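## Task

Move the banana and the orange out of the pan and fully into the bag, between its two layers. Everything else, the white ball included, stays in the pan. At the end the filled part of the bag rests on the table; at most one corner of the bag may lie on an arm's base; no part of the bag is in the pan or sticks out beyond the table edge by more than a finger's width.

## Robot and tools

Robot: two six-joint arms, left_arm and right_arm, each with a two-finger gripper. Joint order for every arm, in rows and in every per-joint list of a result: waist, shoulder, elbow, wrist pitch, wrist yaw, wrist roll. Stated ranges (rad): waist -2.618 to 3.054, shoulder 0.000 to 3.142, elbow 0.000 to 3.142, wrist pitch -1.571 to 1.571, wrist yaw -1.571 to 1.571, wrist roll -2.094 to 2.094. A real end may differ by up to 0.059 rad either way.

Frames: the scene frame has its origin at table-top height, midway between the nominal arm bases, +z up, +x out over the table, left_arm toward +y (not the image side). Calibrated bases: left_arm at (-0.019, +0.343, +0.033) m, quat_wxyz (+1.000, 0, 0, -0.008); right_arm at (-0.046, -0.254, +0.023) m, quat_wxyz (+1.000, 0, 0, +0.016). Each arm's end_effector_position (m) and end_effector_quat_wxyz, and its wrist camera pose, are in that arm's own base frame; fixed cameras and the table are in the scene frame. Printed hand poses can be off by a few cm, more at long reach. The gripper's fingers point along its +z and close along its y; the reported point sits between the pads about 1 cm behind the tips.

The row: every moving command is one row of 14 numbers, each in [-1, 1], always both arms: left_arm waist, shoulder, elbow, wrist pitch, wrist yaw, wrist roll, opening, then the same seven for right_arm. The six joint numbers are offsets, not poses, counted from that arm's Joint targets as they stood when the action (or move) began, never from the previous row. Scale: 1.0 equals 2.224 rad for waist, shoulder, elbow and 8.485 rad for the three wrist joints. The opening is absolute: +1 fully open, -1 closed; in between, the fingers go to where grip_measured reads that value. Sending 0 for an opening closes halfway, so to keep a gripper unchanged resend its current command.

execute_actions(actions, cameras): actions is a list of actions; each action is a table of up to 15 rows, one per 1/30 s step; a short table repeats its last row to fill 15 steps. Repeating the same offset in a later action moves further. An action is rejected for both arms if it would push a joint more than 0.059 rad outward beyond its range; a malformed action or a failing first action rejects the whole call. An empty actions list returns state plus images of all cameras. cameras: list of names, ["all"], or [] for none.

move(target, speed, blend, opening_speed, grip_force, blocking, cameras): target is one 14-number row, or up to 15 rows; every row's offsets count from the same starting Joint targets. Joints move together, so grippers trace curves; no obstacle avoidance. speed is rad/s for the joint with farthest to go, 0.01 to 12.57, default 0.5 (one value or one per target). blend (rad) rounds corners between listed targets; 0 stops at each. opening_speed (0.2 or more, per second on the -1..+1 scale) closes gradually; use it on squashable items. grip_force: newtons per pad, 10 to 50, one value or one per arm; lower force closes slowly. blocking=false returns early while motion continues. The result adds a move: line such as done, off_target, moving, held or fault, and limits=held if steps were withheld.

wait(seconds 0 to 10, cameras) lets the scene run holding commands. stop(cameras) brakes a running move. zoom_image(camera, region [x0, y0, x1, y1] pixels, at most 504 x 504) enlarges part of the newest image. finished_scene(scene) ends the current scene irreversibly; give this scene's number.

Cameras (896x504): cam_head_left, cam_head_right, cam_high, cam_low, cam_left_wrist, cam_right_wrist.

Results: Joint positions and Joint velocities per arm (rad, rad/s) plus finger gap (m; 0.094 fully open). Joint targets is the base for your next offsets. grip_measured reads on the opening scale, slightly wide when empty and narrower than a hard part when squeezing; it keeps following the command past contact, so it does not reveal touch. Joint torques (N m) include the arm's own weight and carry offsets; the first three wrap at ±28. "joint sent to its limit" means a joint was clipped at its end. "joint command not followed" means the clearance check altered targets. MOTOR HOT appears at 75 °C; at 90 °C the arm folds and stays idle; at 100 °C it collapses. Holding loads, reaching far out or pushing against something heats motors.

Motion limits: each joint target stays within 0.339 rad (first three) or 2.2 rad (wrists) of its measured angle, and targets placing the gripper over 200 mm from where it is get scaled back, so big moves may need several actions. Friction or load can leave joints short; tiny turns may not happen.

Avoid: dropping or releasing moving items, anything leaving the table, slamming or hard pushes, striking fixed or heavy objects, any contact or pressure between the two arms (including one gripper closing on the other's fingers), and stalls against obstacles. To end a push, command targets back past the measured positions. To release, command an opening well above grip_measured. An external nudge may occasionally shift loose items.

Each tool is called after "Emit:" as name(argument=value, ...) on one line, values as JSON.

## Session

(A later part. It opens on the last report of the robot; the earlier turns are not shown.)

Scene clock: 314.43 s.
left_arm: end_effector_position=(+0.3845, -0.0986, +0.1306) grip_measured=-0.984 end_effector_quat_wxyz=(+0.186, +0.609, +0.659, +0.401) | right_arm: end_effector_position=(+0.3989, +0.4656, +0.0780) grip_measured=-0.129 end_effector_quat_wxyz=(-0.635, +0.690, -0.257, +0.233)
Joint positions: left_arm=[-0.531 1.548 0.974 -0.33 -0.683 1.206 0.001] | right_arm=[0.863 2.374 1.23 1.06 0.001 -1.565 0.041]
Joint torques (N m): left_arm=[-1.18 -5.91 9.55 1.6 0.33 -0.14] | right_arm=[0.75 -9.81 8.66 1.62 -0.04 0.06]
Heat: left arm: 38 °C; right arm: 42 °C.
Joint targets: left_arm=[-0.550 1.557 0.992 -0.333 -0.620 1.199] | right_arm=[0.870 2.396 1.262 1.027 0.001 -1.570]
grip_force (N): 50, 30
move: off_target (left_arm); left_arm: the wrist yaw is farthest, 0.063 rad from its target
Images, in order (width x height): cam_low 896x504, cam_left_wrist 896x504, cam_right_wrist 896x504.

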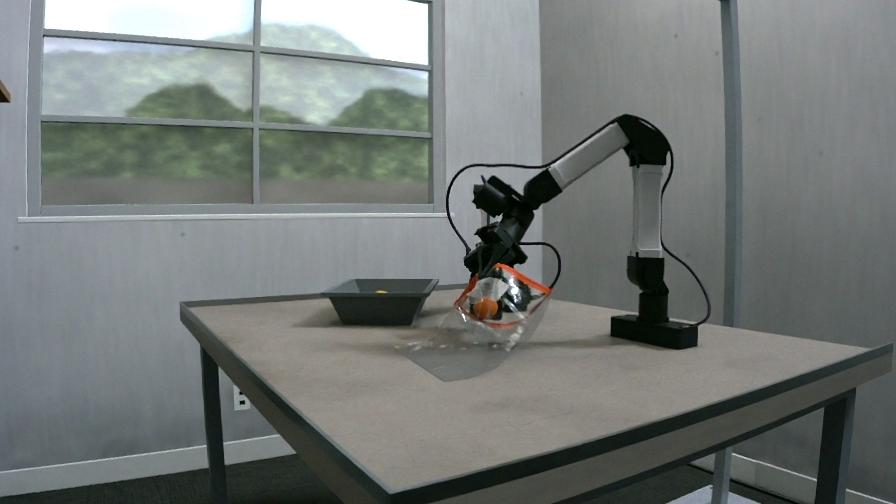

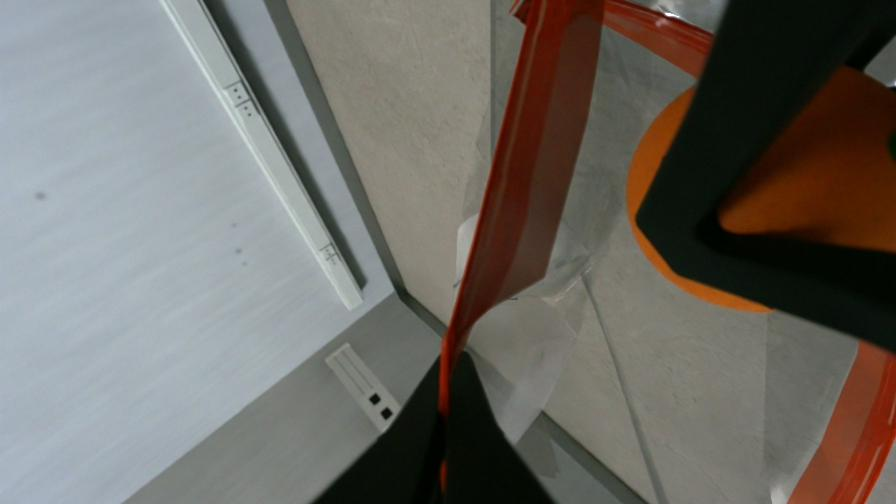

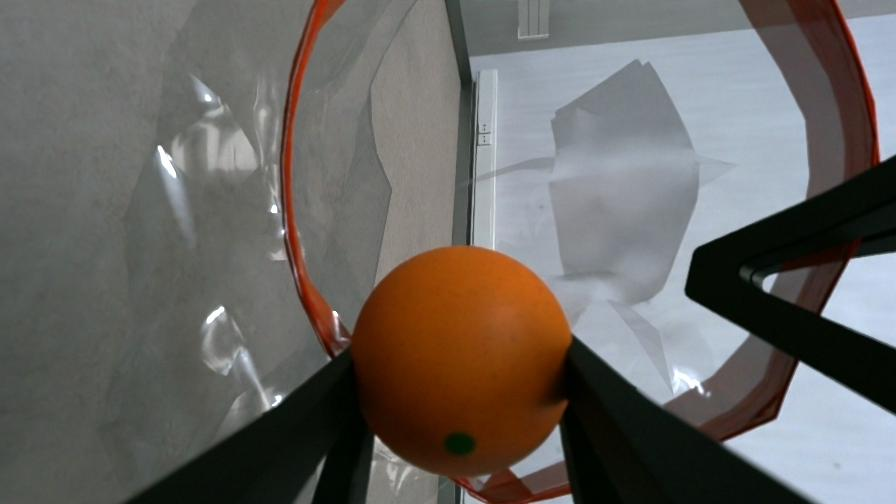

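Emit:
wait(seconds=0, cameras=["cam_high","cam_head_left","cam_head_right","cam_low"])

Emit:
zoom_image(camera="cam_head_right", region=[270, 180, 470, 400])

Emit:
zoom_image(camera="cam_low", region=[440, 220, 560, 340])

Emit:
zoom_image(camera="cam_high", region=[340, 80, 500, 240])

Scene clock: 315.17 s.
left_arm: end_effector_position=(+0.3845, -0.0986, +0.1306) grip_measured=-0.984 end_effector_quat_wxyz=(+0.186, +0.609, +0.659, +0.401) | right_arm: end_effector_position=(+0.3989, +0.4656, +0.0780) grip_measured=-0.129 end_effector_quat_wxyz=(-0.635, +0.690, -0.257, +0.233)
Joint positions: left_arm=[-0.531 1.548 0.974 -0.33 -0.683 1.206 0.001] | right_arm=[0.863 2.374 1.23 1.06 0.001 -1.565 0.041]
Joint torques (N m): left_arm=[-1.18 -5.89 9.55 1.61 0.32 -0.14] | right_arm=[0.75 -9.83 8.61 1.61 -0.04 0.07]
Heat: left arm: 38 °C; right arm: 42 °C.
Joint targets: left_arm=[-0.550 1.557 0.992 -0.333 -0.620 1.199] | right_arm=[0.870 2.396 1.262 1.027 0.001 -1.570]
Tool commands: left_gripper/opening=-1.0 right_gripper/opening=-0.13
grip_force (N): 50, 30
Images, in order (width x height): cam_head_left 896x504, cam_head_right 896x504, cam_high 896x504, cam_low 896x504.

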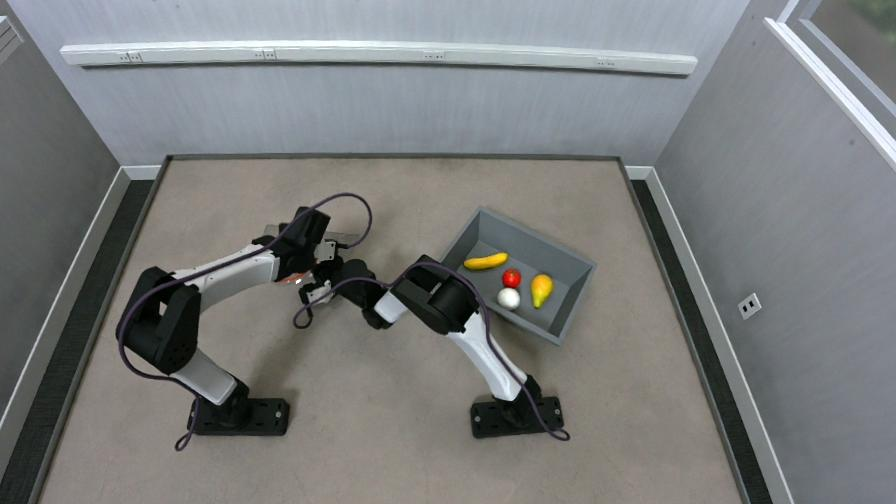

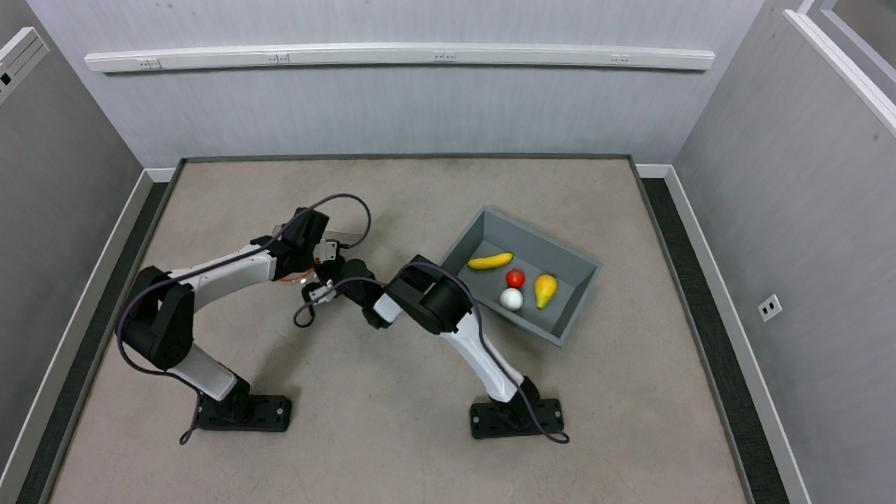

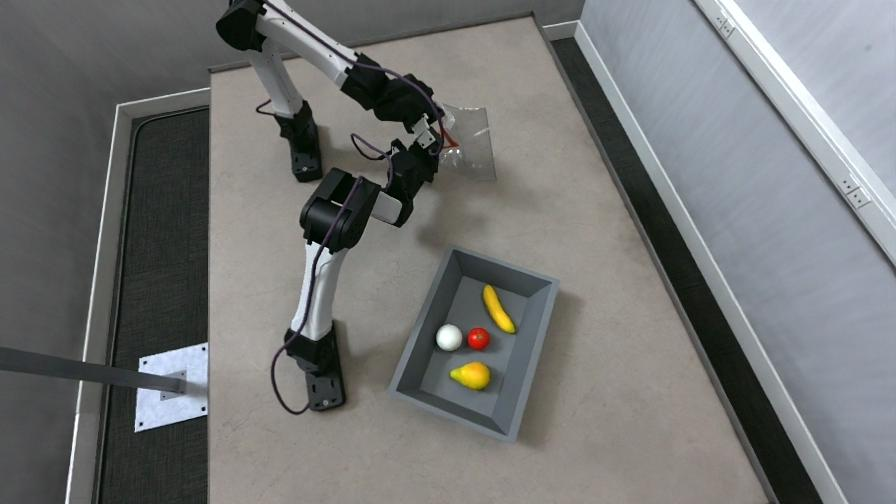

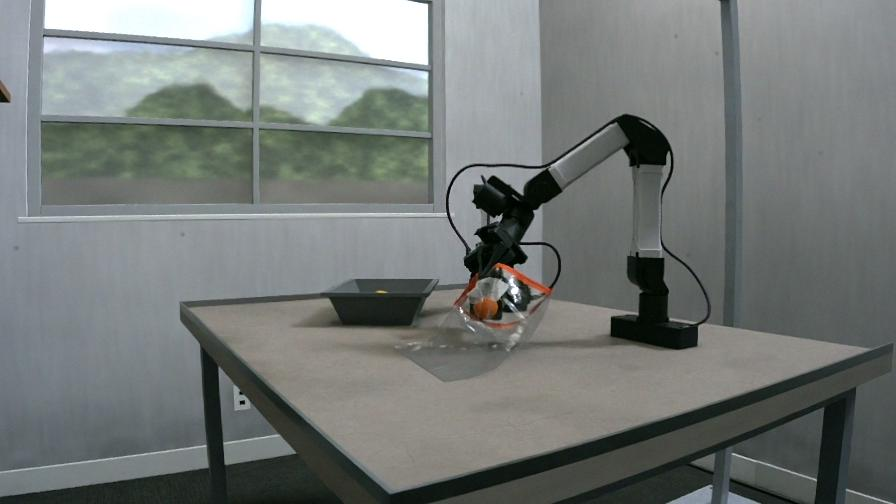

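Scaled by 2.291 from the camera's 896x504 image, which has a finer 1280x720 frame.

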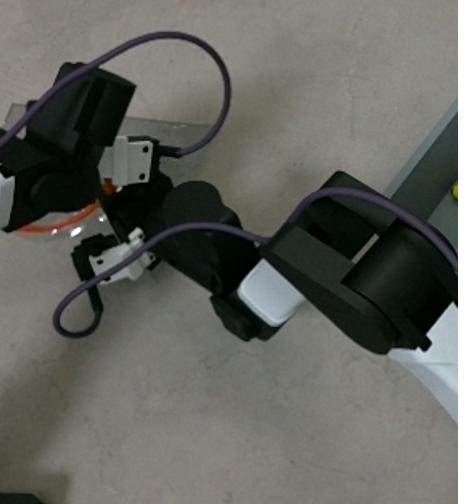

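Scaled by 4.200 from the camera's 896x504 image, which has a finer 1280x720 frame.

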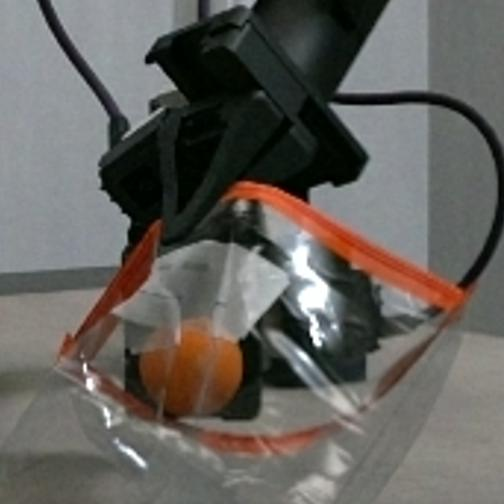

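Scaled by 3.150 from the camera's 896x504 image, which has a finer 1280x720 frame.

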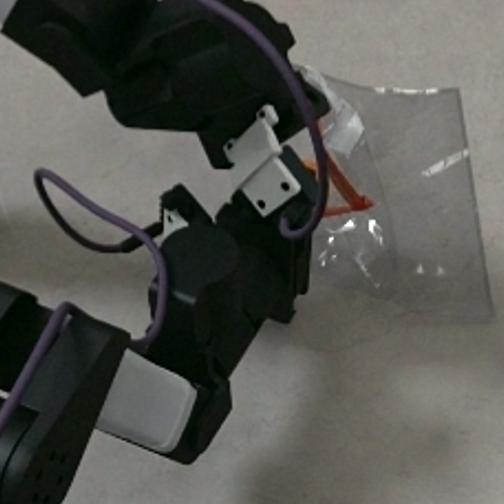

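Emit:
move(target=[0.009,0,0,0,-0.0083,-0.047,-1,0,0,0,0,0,0,-0.13], speed=0.4, cameras=["cam_right_wrist","cam_left_wrist","cam_low"])

Emit:
zoom_image(camera="cam_low", region=[420, 220, 560, 360])

Scene clock: 317.40 s.
left_arm: end_effector_position=(+0.3827, -0.0982, +0.1291) grip_measured=-0.984 end_effector_quat_wxyz=(+0.256, +0.471, +0.765, +0.356) | right_arm: end_effector_position=(+0.3993, +0.4663, +0.0668) grip_measured=-0.129 end_effector_quat_wxyz=(-0.622, +0.702, -0.262, +0.229)
Joint positions: left_arm=[-0.533 1.548 0.974 -0.342 -0.683 0.812 0.001] | right_arm=[0.863 2.382 1.239 1.021 0.003 -1.565 0.041]
Joint torques (N m): left_arm=[0.49 -5.89 9.57 1.75 -0.34 -0.2] | right_arm=[0.7 -10.67 7.73 2.01 -0.05 0.07]
Heat: left arm: 39 °C; right arm: 42 °C.
Joint targets: left_arm=[-0.529 1.557 0.992 -0.334 -0.690 0.800] | right_arm=[0.870 2.396 1.263 1.027 0.000 -1.570]
grip_force (N): 50, 30
move: done
Images, in order (width x height): cam_low 896x504, cam_left_wrist 896x504, cam_right_wrist 896x504.

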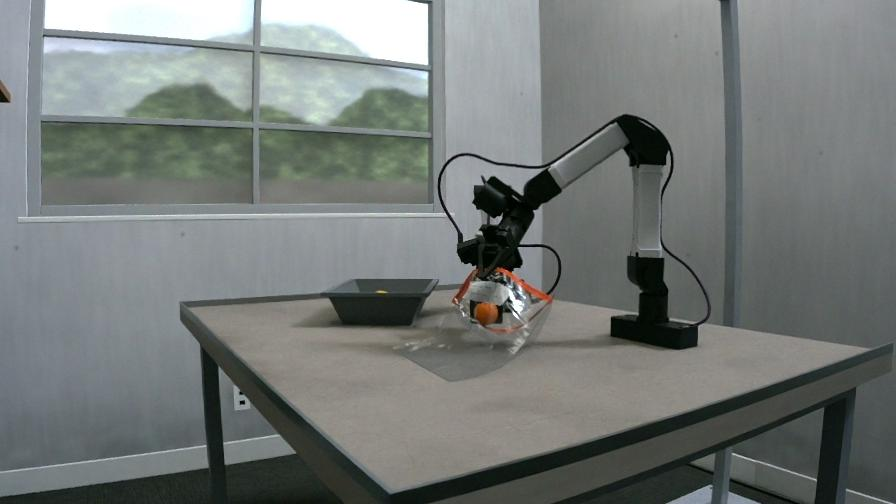

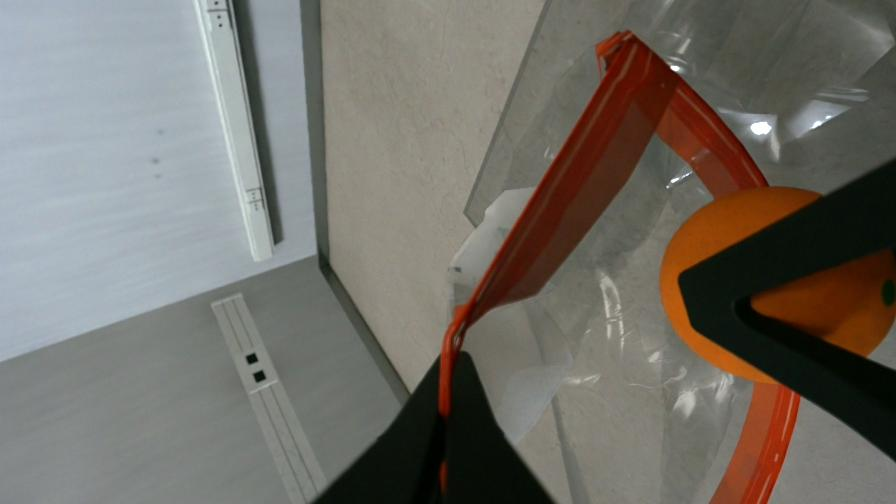

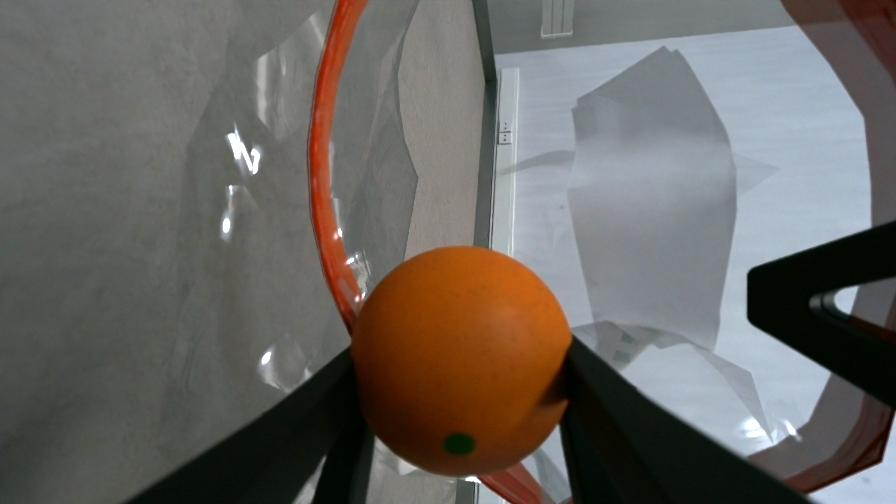

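Scaled by 3.600 from the camera's 896x504 image, which has a finer 1280x720 frame.

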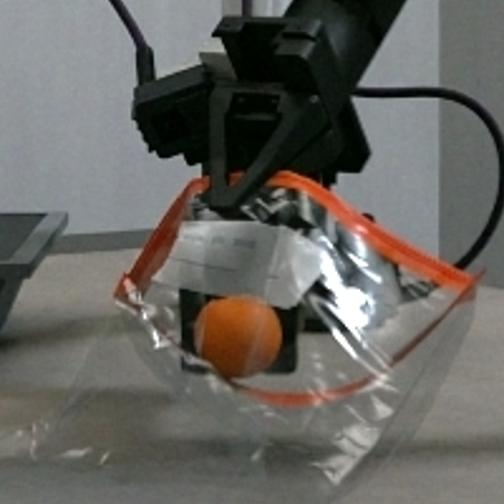

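Emit:
move(target=[0,0,0,0,0,0,-1,-0.0238,0.0782,0.1322,-0.0178,0,0,-0.13], speed=0.15, cameras=["cam_right_wrist","cam_left_wrist","cam_low"])

Emit:
zoom_image(camera="cam_low", region=[420, 220, 560, 360])

Scene clock: 327.13 s.
left_arm: end_effector_position=(+0.3827, -0.0982, +0.1291) grip_measured=-0.984 end_effector_quat_wxyz=(+0.256, +0.471, +0.765, +0.356) | right_arm: end_effector_position=(+0.4257, +0.4818, +0.0556) grip_measured=-0.129 end_effector_quat_wxyz=(-0.615, +0.704, -0.269, +0.232)
Joint positions: left_arm=[-0.533 1.548 0.974 -0.342 -0.683 0.812 0.001] | right_arm=[0.848 2.478 1.403 0.939 0.003 -1.565 0.041]
Joint torques (N m): left_arm=[0.47 -5.9 9.57 1.75 -0.33 -0.19] | right_arm=[0.14 -12.77 5.72 2 -0.04 0.11]
Heat: left arm: 39 °C; right arm: 45 °C.
Joint targets: left_arm=[-0.529 1.557 0.992 -0.334 -0.690 0.800] | right_arm=[0.848 2.477 1.402 0.944 0.003 -1.565]
grip_force (N): 50, 30
move: held (right_arm; a check stopped the path); limits=held; right_arm: the elbow is farthest, 0.155 rad from its target
joint command not followed: on one or more control steps a check withheld the commanded joint targets of the right arm, and it was not sent them on those steps.
cause: the commanded joint targets, or the way to them, would bring a part of the robot too close to another arm (this arm's wrist (the part past the wrist pitch) and the left arm's wrist camera, 5 mm apart when this arm was first held).
Images, in order (width x height): cam_low 896x504, cam_left_wrist 896x504, cam_right_wrist 896x504.

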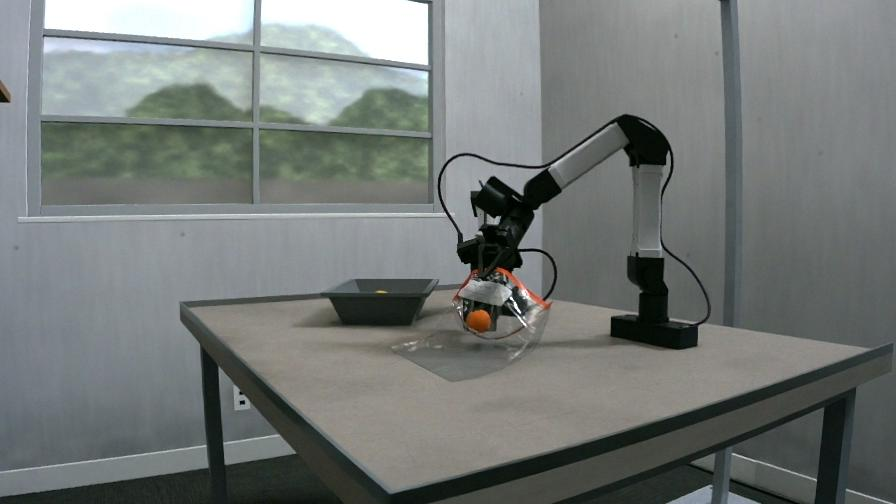

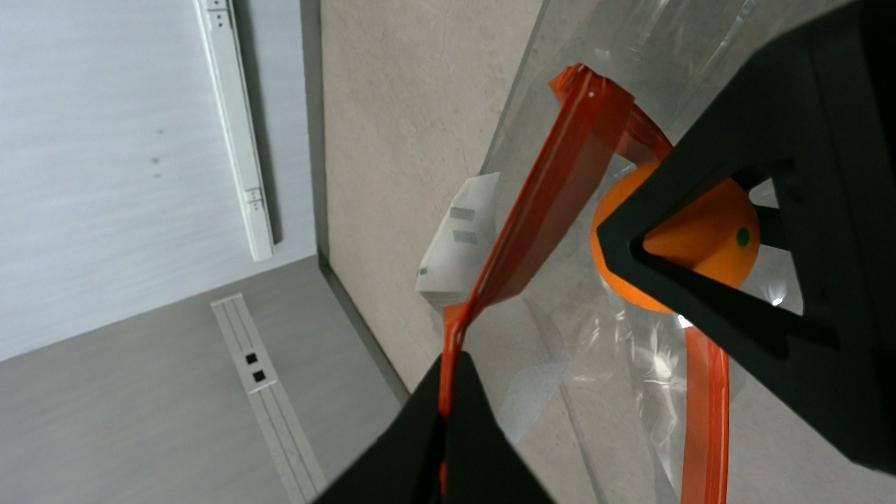

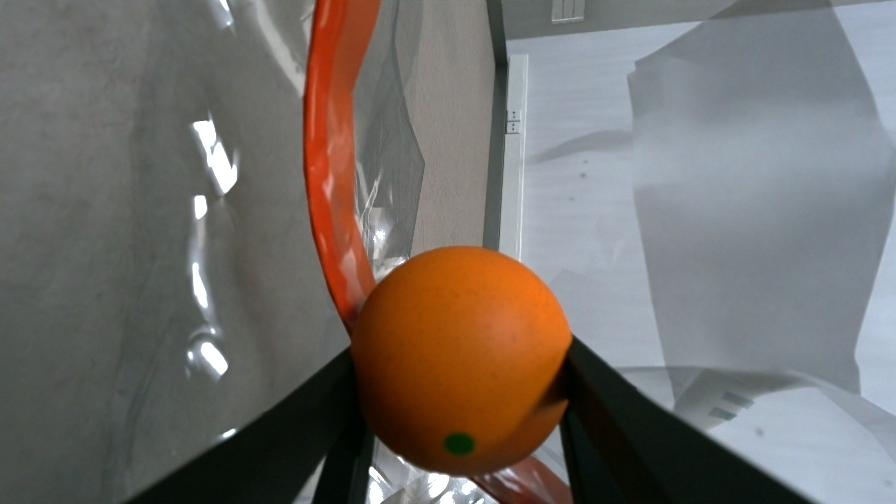

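Scaled by 3.600 from the camera's 896x504 image, which has a finer 1280x720 frame.

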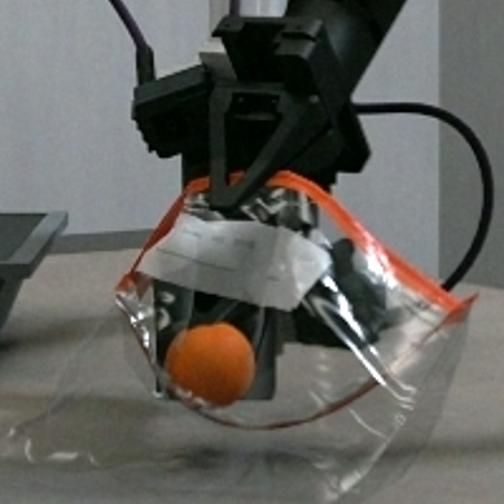

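Emit:
move(target=[[0,-0.0535,0,0,0,0,-1,0,0,0,0,0,0,-0.13],[-0.0315,-0.0535,0,0,0,0,-1,0,0,0,0,0,0,-0.13]], speed=0.2, cameras=["cam_right_wrist","cam_left_wrist","cam_low"])

Emit:
zoom_image(camera="cam_low", region=[420, 220, 560, 360])

Scene clock: 330.93 s.
left_arm: end_effector_position=(+0.3736, -0.1205, +0.1617) grip_measured=-0.984 end_effector_quat_wxyz=(+0.308, +0.474, +0.748, +0.347) | right_arm: end_effector_position=(+0.4257, +0.4818, +0.0555) grip_measured=-0.129 end_effector_quat_wxyz=(-0.615, +0.704, -0.269, +0.232)
Joint positions: left_arm=[-0.596 1.457 0.974 -0.341 -0.683 0.811 0.001] | right_arm=[0.848 2.478 1.403 0.939 0.003 -1.565 0.041]
Joint torques (N m): left_arm=[-0.1 -7.53 9.87 1.88 -0.32 -0.19] | right_arm=[0.05 -12.77 5.72 2 -0.04 0.12]
Heat: left arm: 39 °C; right arm: 47 °C.
Joint targets: left_arm=[-0.600 1.438 0.992 -0.333 -0.690 0.800] | right_arm=[0.848 2.477 1.402 0.944 0.003 -1.565]
grip_force (N): 50, 30
move: done
Images, in order (width x height): cam_low 896x504, cam_left_wrist 896x504, cam_right_wrist 896x504.

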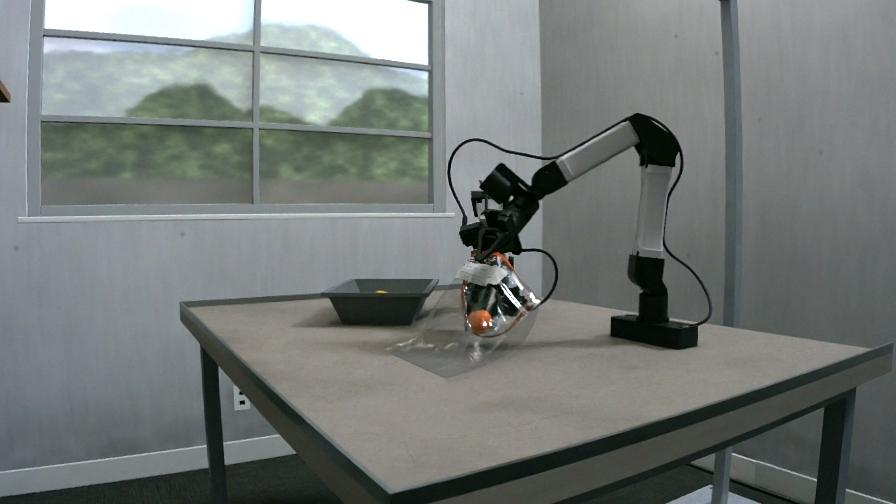

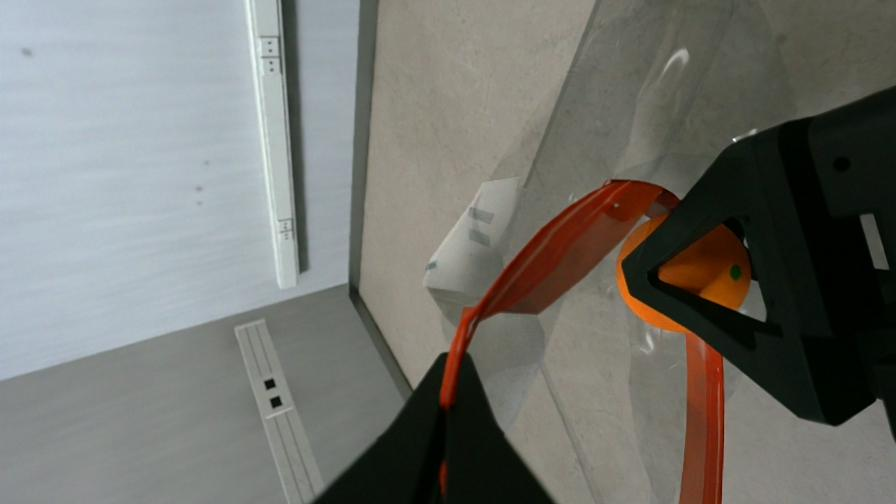

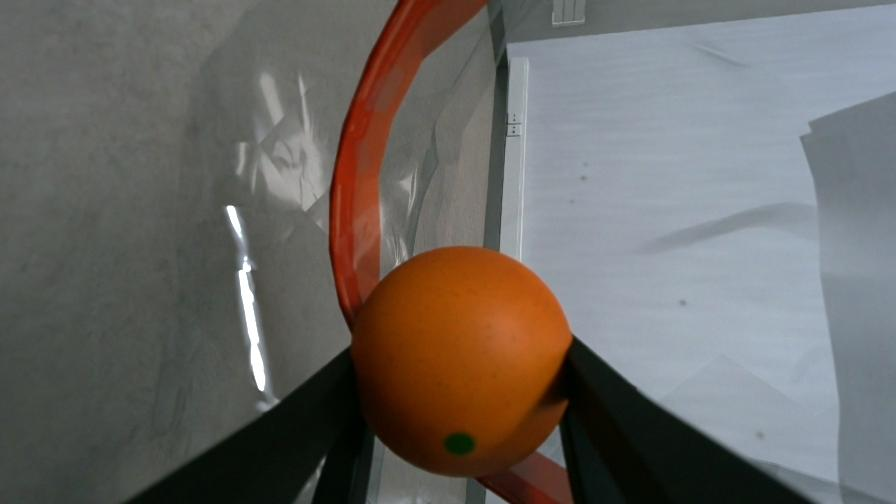

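Scaled by 3.600 from the camera's 896x504 image, which has a finer 1280x720 frame.

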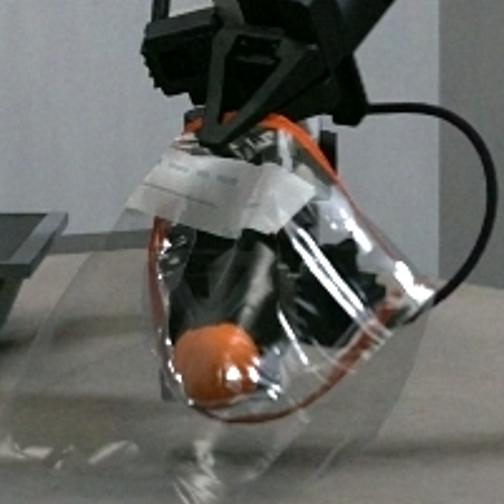

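Emit:
move(target=[0,0,0,0,0,0,-1,0.0058,0.0683,0.1237,-0.0117,0,0,-0.13], speed=0.15, cameras=["cam_right_wrist","cam_left_wrist","cam_low"])

Emit:
zoom_image(camera="cam_low", region=[420, 220, 560, 360])

Scene clock: 332.63 s.
left_arm: end_effector_position=(+0.3736, -0.1205, +0.1617) grip_measured=-0.984 end_effector_quat_wxyz=(+0.308, +0.474, +0.748, +0.347) | right_arm: end_effector_position=(+0.4397, +0.4976, +0.0541) grip_measured=-0.129 end_effector_quat_wxyz=(-0.618, +0.701, -0.268, +0.233)
Joint positions: left_arm=[-0.596 1.457 0.974 -0.341 -0.683 0.811 0.001] | right_arm=[0.848 2.543 1.527 0.889 0.003 -1.565 0.041]
Joint torques (N m): left_arm=[-0.12 -7.54 9.87 1.87 -0.31 -0.19] | right_arm=[0.01 -13.34 5.96 2.02 -0.04 0.11]
Heat: left arm: 39 °C; right arm: 47 °C.
Joint targets: left_arm=[-0.600 1.438 0.992 -0.333 -0.690 0.800] | right_arm=[0.848 2.542 1.525 0.892 0.003 -1.565]
grip_force (N): 50, 30
move: held (right_arm; a check stopped the path); limits=held; right_arm: the elbow is farthest, 0.151 rad from its target
joint command not followed: on one or more control steps a check withheld the commanded joint targets of the right arm, and it was not sent them on those steps.
cause: the commanded joint targets, or the way to them, would bring a part of the robot too close to another arm (this arm's wrist (the part past the wrist pitch) and the left arm's fingers, 6 mm apart when this arm was first held).
Images, in order (width x height): cam_low 896x504, cam_left_wrist 896x504, cam_right_wrist 896x504.

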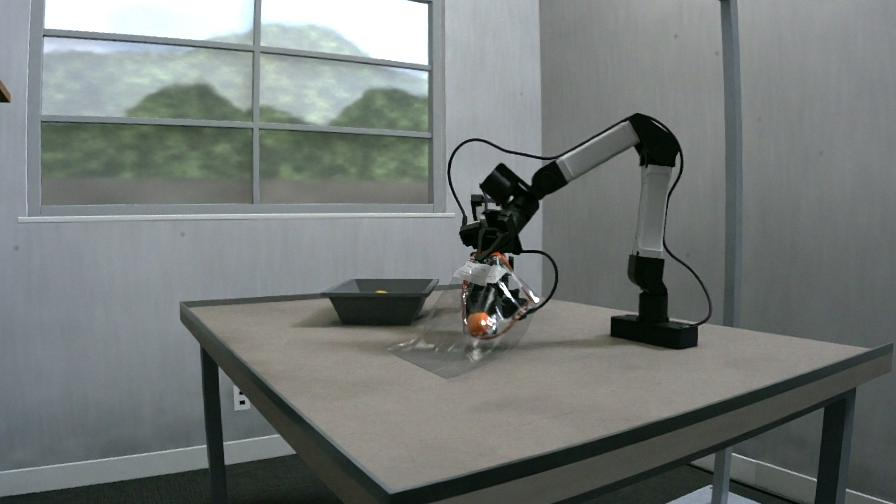

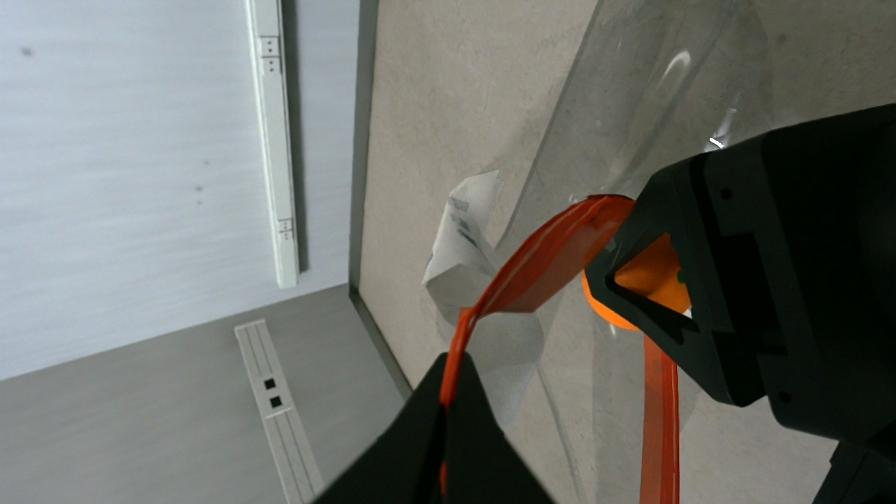

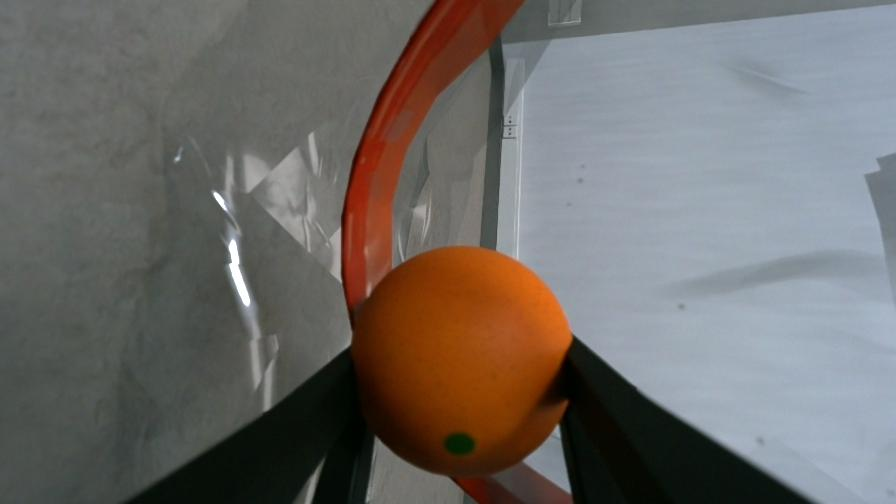

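Scaled by 3.600 from the camera's 896x504 image, which has a finer 1280x720 frame.

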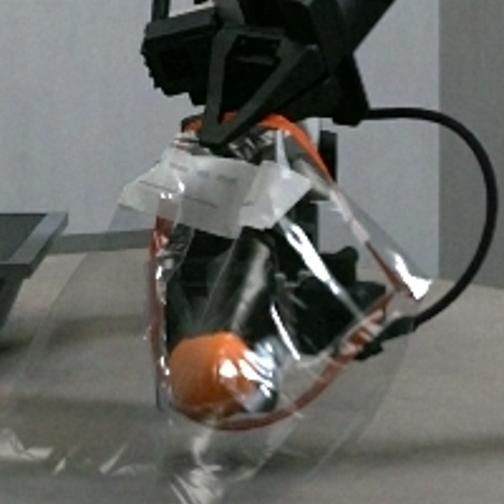

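Emit:
move(target=[[0,0,0,0,0,0,-1,0.0099,-0.0859,-0.1335,0.0159,0,0,-0.13],[0,0,0,0,0,0,-1,0.0081,-0.1848,-0.2491,0.0233,0,0,-0.13],[0,0,0,0,0,0,-1,0.0081,-0.2374,-0.3772,0.046,0,0,-0.13],[0,0,0,0,0,0,-1,0.0081,-0.2374,-0.3772,0.046,0,0.155,-0.13]], speed=[0.3,0.3,0.4,0.8], blend=[0.03,0.03,0,0], cameras=["cam_right_wrist","cam_left_wrist","cam_low"])

Emit:
zoom_image(camera="cam_low", region=[420, 220, 560, 360])

Scene clock: 336.77 s.
left_arm: end_effector_position=(+0.3736, -0.1205, +0.1617) grip_measured=-0.984 end_effector_quat_wxyz=(+0.308, +0.474, +0.748, +0.347) | right_arm: end_effector_position=(+0.4346, +0.4918, +0.0384) grip_measured=-0.129 end_effector_quat_wxyz=(-0.605, +0.713, -0.273, +0.228)
Joint positions: left_arm=[-0.596 1.457 0.974 -0.341 -0.683 0.811 0.001] | right_arm=[0.848 2.543 1.491 0.888 0.003 -1.565 0.041]
Joint torques (N m): left_arm=[-0.14 -7.51 9.85 1.88 -0.32 -0.19] | right_arm=[0.02 -13.03 6.32 2.03 -0.04 0.12]
Heat: left arm: 39 °C; right arm: 47 °C.
Joint targets: left_arm=[-0.600 1.438 0.992 -0.333 -0.690 0.800] | right_arm=[0.848 2.543 1.498 0.897 0.003 -1.565]
grip_force (N): 50, 30
move: held (right_arm; a check stopped the path); path passed 0 of 4 targets; limits=held; right_arm: the wrist roll is farthest, 1.315 rad from its target
joint command not followed: on one or more control steps a check withheld the commanded joint targets of the right arm, and it was not sent them on those steps.
cause: the commanded joint targets, or the way to them, would bring a part of the robot too close to another arm (this arm's wrist (the part past the wrist pitch) and the left arm's wrist camera, 19 mm apart when this arm was first held).
Images, in order (width x height): cam_low 896x504, cam_left_wrist 896x504, cam_right_wrist 896x504.

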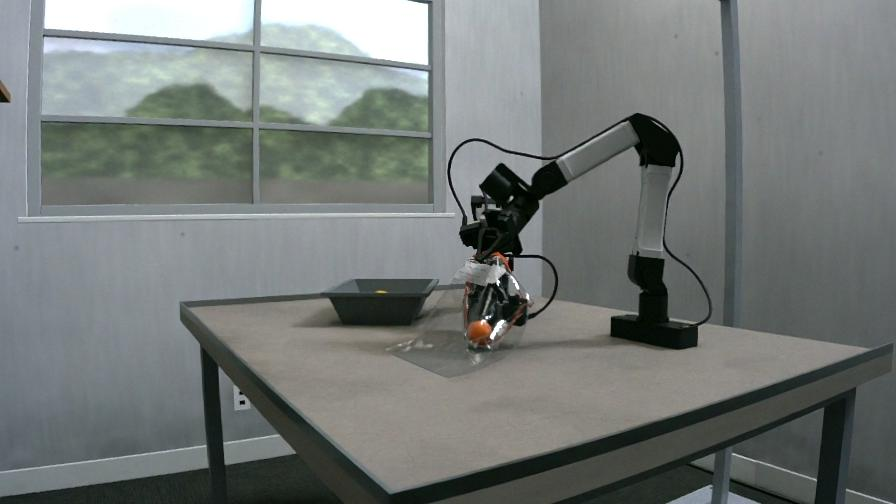

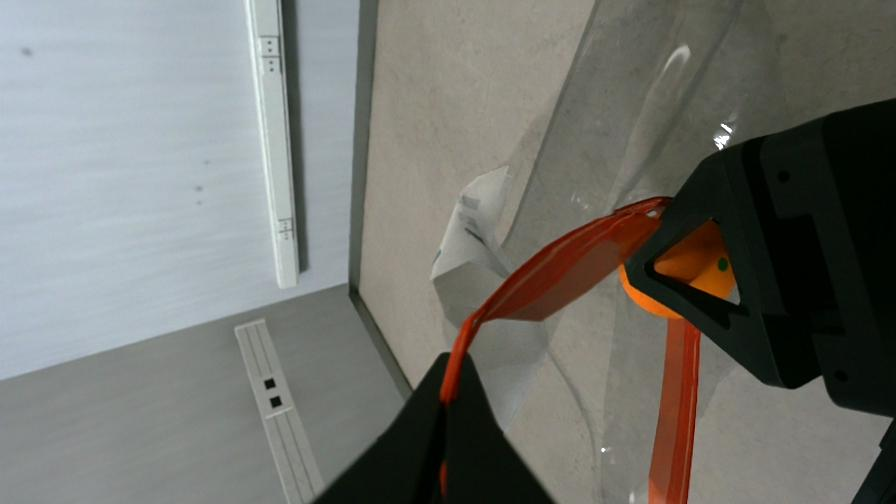

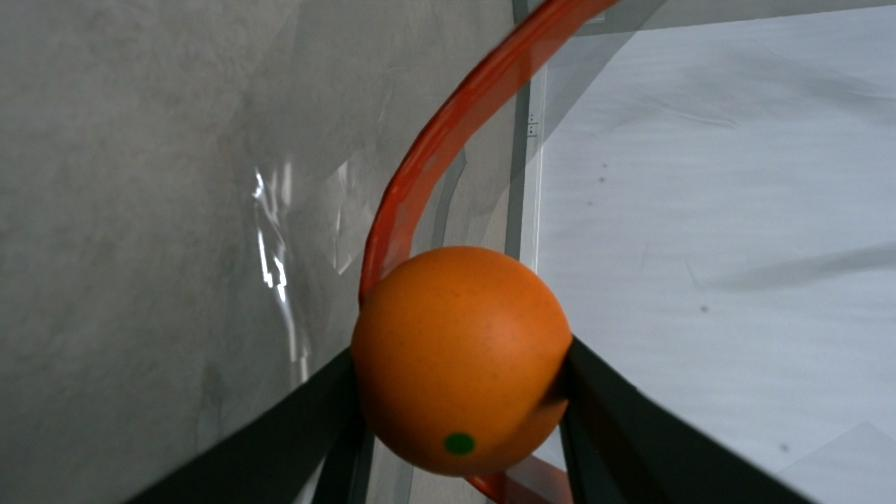

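Scaled by 3.600 from the camera's 896x504 image, which has a finer 1280x720 frame.

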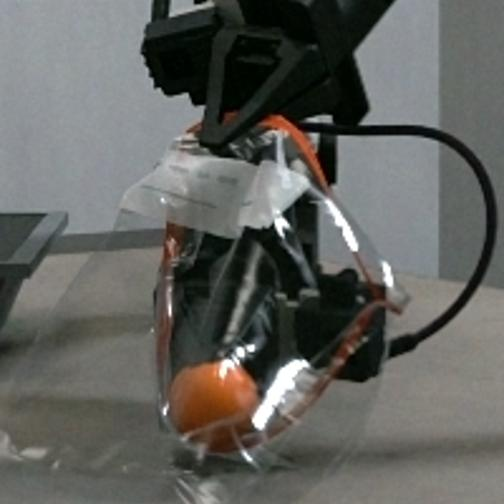

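Emit:
move(target=[0,0,0,0,0,0,-1,0,-0.0665,-0.1219,0.021,0,0,-0.13], speed=0.2)

Scene clock: 339.07 s.
left_arm: end_effector_position=(+0.3736, -0.1205, +0.1617) grip_measured=-0.984 end_effector_quat_wxyz=(+0.308, +0.474, +0.748, +0.347) | right_arm: end_effector_position=(+0.4029, +0.4559, +0.0304) grip_measured=-0.129 end_effector_quat_wxyz=(-0.604, +0.714, -0.273, +0.228)
Joint positions: left_arm=[-0.596 1.457 0.974 -0.341 -0.683 0.811 0.001] | right_arm=[0.848 2.452 1.231 1.054 0.003 -1.566 0.041]
Joint torques (N m): left_arm=[-0.09 -7.51 9.89 1.86 -0.32 -0.2] | right_arm=[0.05 -16.9 4.78 2.18 -0.03 0.13]
Heat: left arm: 39 °C; right arm: 48 °C.
Joint targets: left_arm=[-0.600 1.438 0.992 -0.333 -0.690 0.800] | right_arm=[0.848 2.395 1.226 1.075 0.003 -1.565]
grip_force (N): 50, 30
move: off_target (right_arm); right_arm: the shoulder is farthest, 0.057 rad from its target

Emit:
move(target=[[0,0,0,0,0,0,-1,0.0045,-0.103,-0.1151,0.0053,0,0,-0.13],[0,0,0,0,0,0,-1,0.0045,-0.1776,-0.2428,0.0237,0,0,-0.13]], speed=0.3, cameras=["cam_right_wrist","cam_left_wrist","cam_low"])

Emit:
zoom_image(camera="cam_low", region=[420, 220, 560, 360])

Scene clock: 342.17 s.
left_arm: end_effector_position=(+0.3736, -0.1205, +0.1617) grip_measured=-0.984 end_effector_quat_wxyz=(+0.308, +0.474, +0.748, +0.347) | right_arm: end_effector_position=(+0.3299, +0.3732, +0.0972) grip_measured=-0.129 end_effector_quat_wxyz=(-0.627, +0.693, -0.265, +0.236)
Joint positions: left_arm=[-0.596 1.457 0.974 -0.341 -0.683 0.811 0.001] | right_arm=[0.848 2.043 0.689 1.252 0.003 -1.566 0.041]
Joint torques (N m): left_arm=[-0.09 -7.54 9.91 1.88 -0.32 -0.18] | right_arm=[1.02 -12.23 4.23 2.18 -0.03 0.12]
Heat: left arm: 39 °C; right arm: 49 °C.
Joint targets: left_arm=[-0.600 1.438 0.992 -0.333 -0.690 0.800] | right_arm=[0.858 2.000 0.686 1.276 0.003 -1.565]
grip_force (N): 50, 30
move: off_target (right_arm); right_arm: the shoulder is farthest, 0.043 rad from its target
Images, in order (width x height): cam_low 896x504, cam_left_wrist 896x504, cam_right_wrist 896x504.

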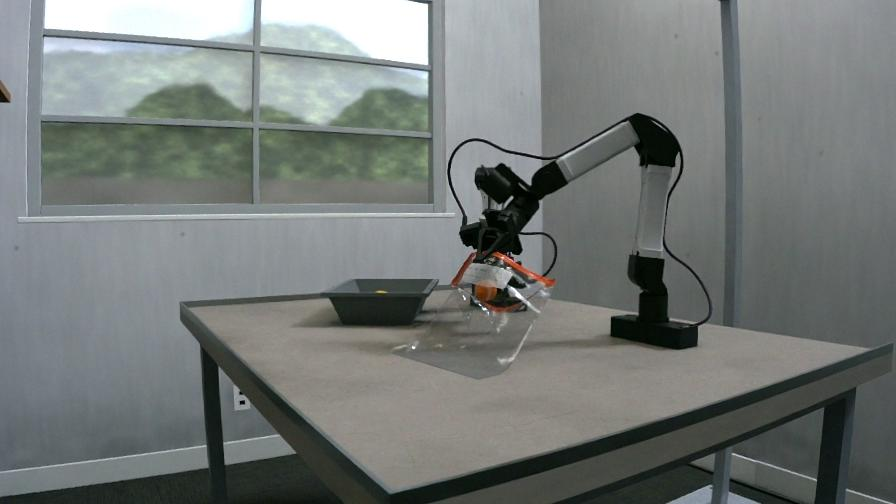

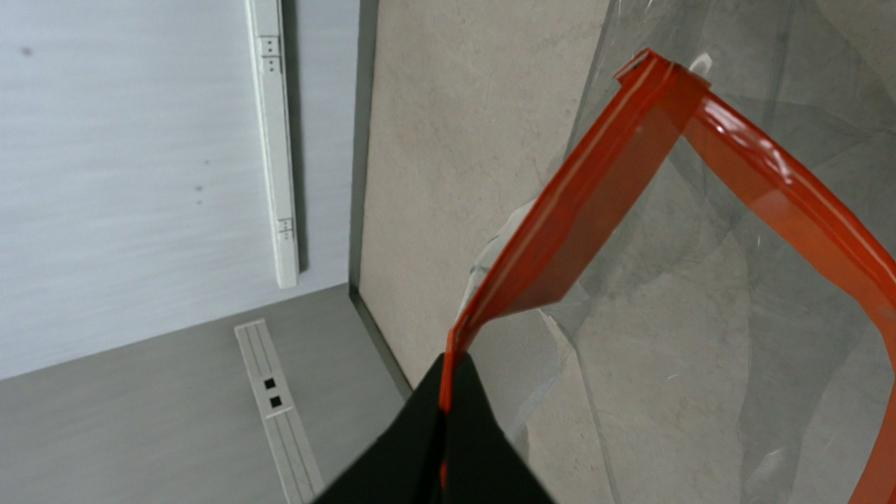

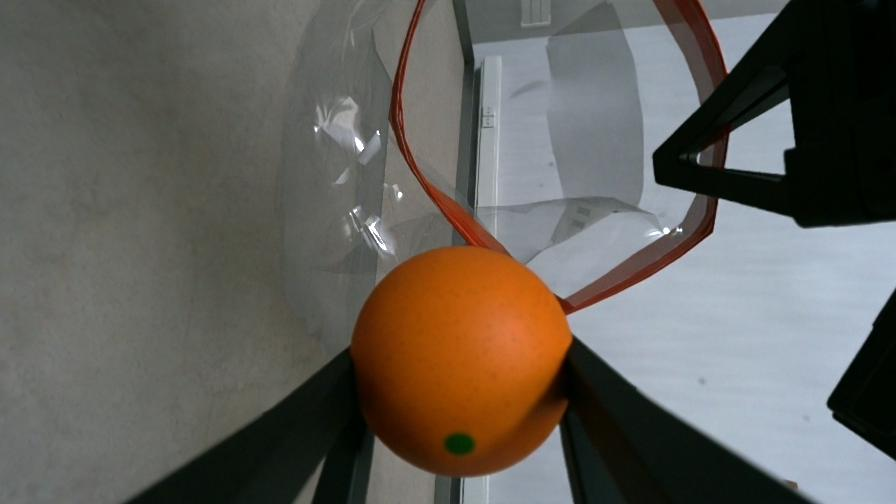

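Scaled by 3.600 from the camera's 896x504 image, which has a finer 1280x720 frame.

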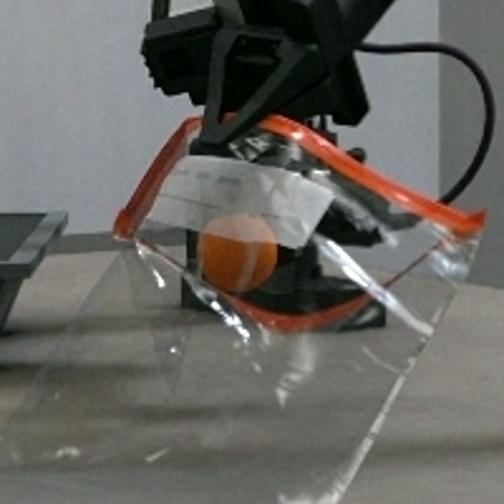

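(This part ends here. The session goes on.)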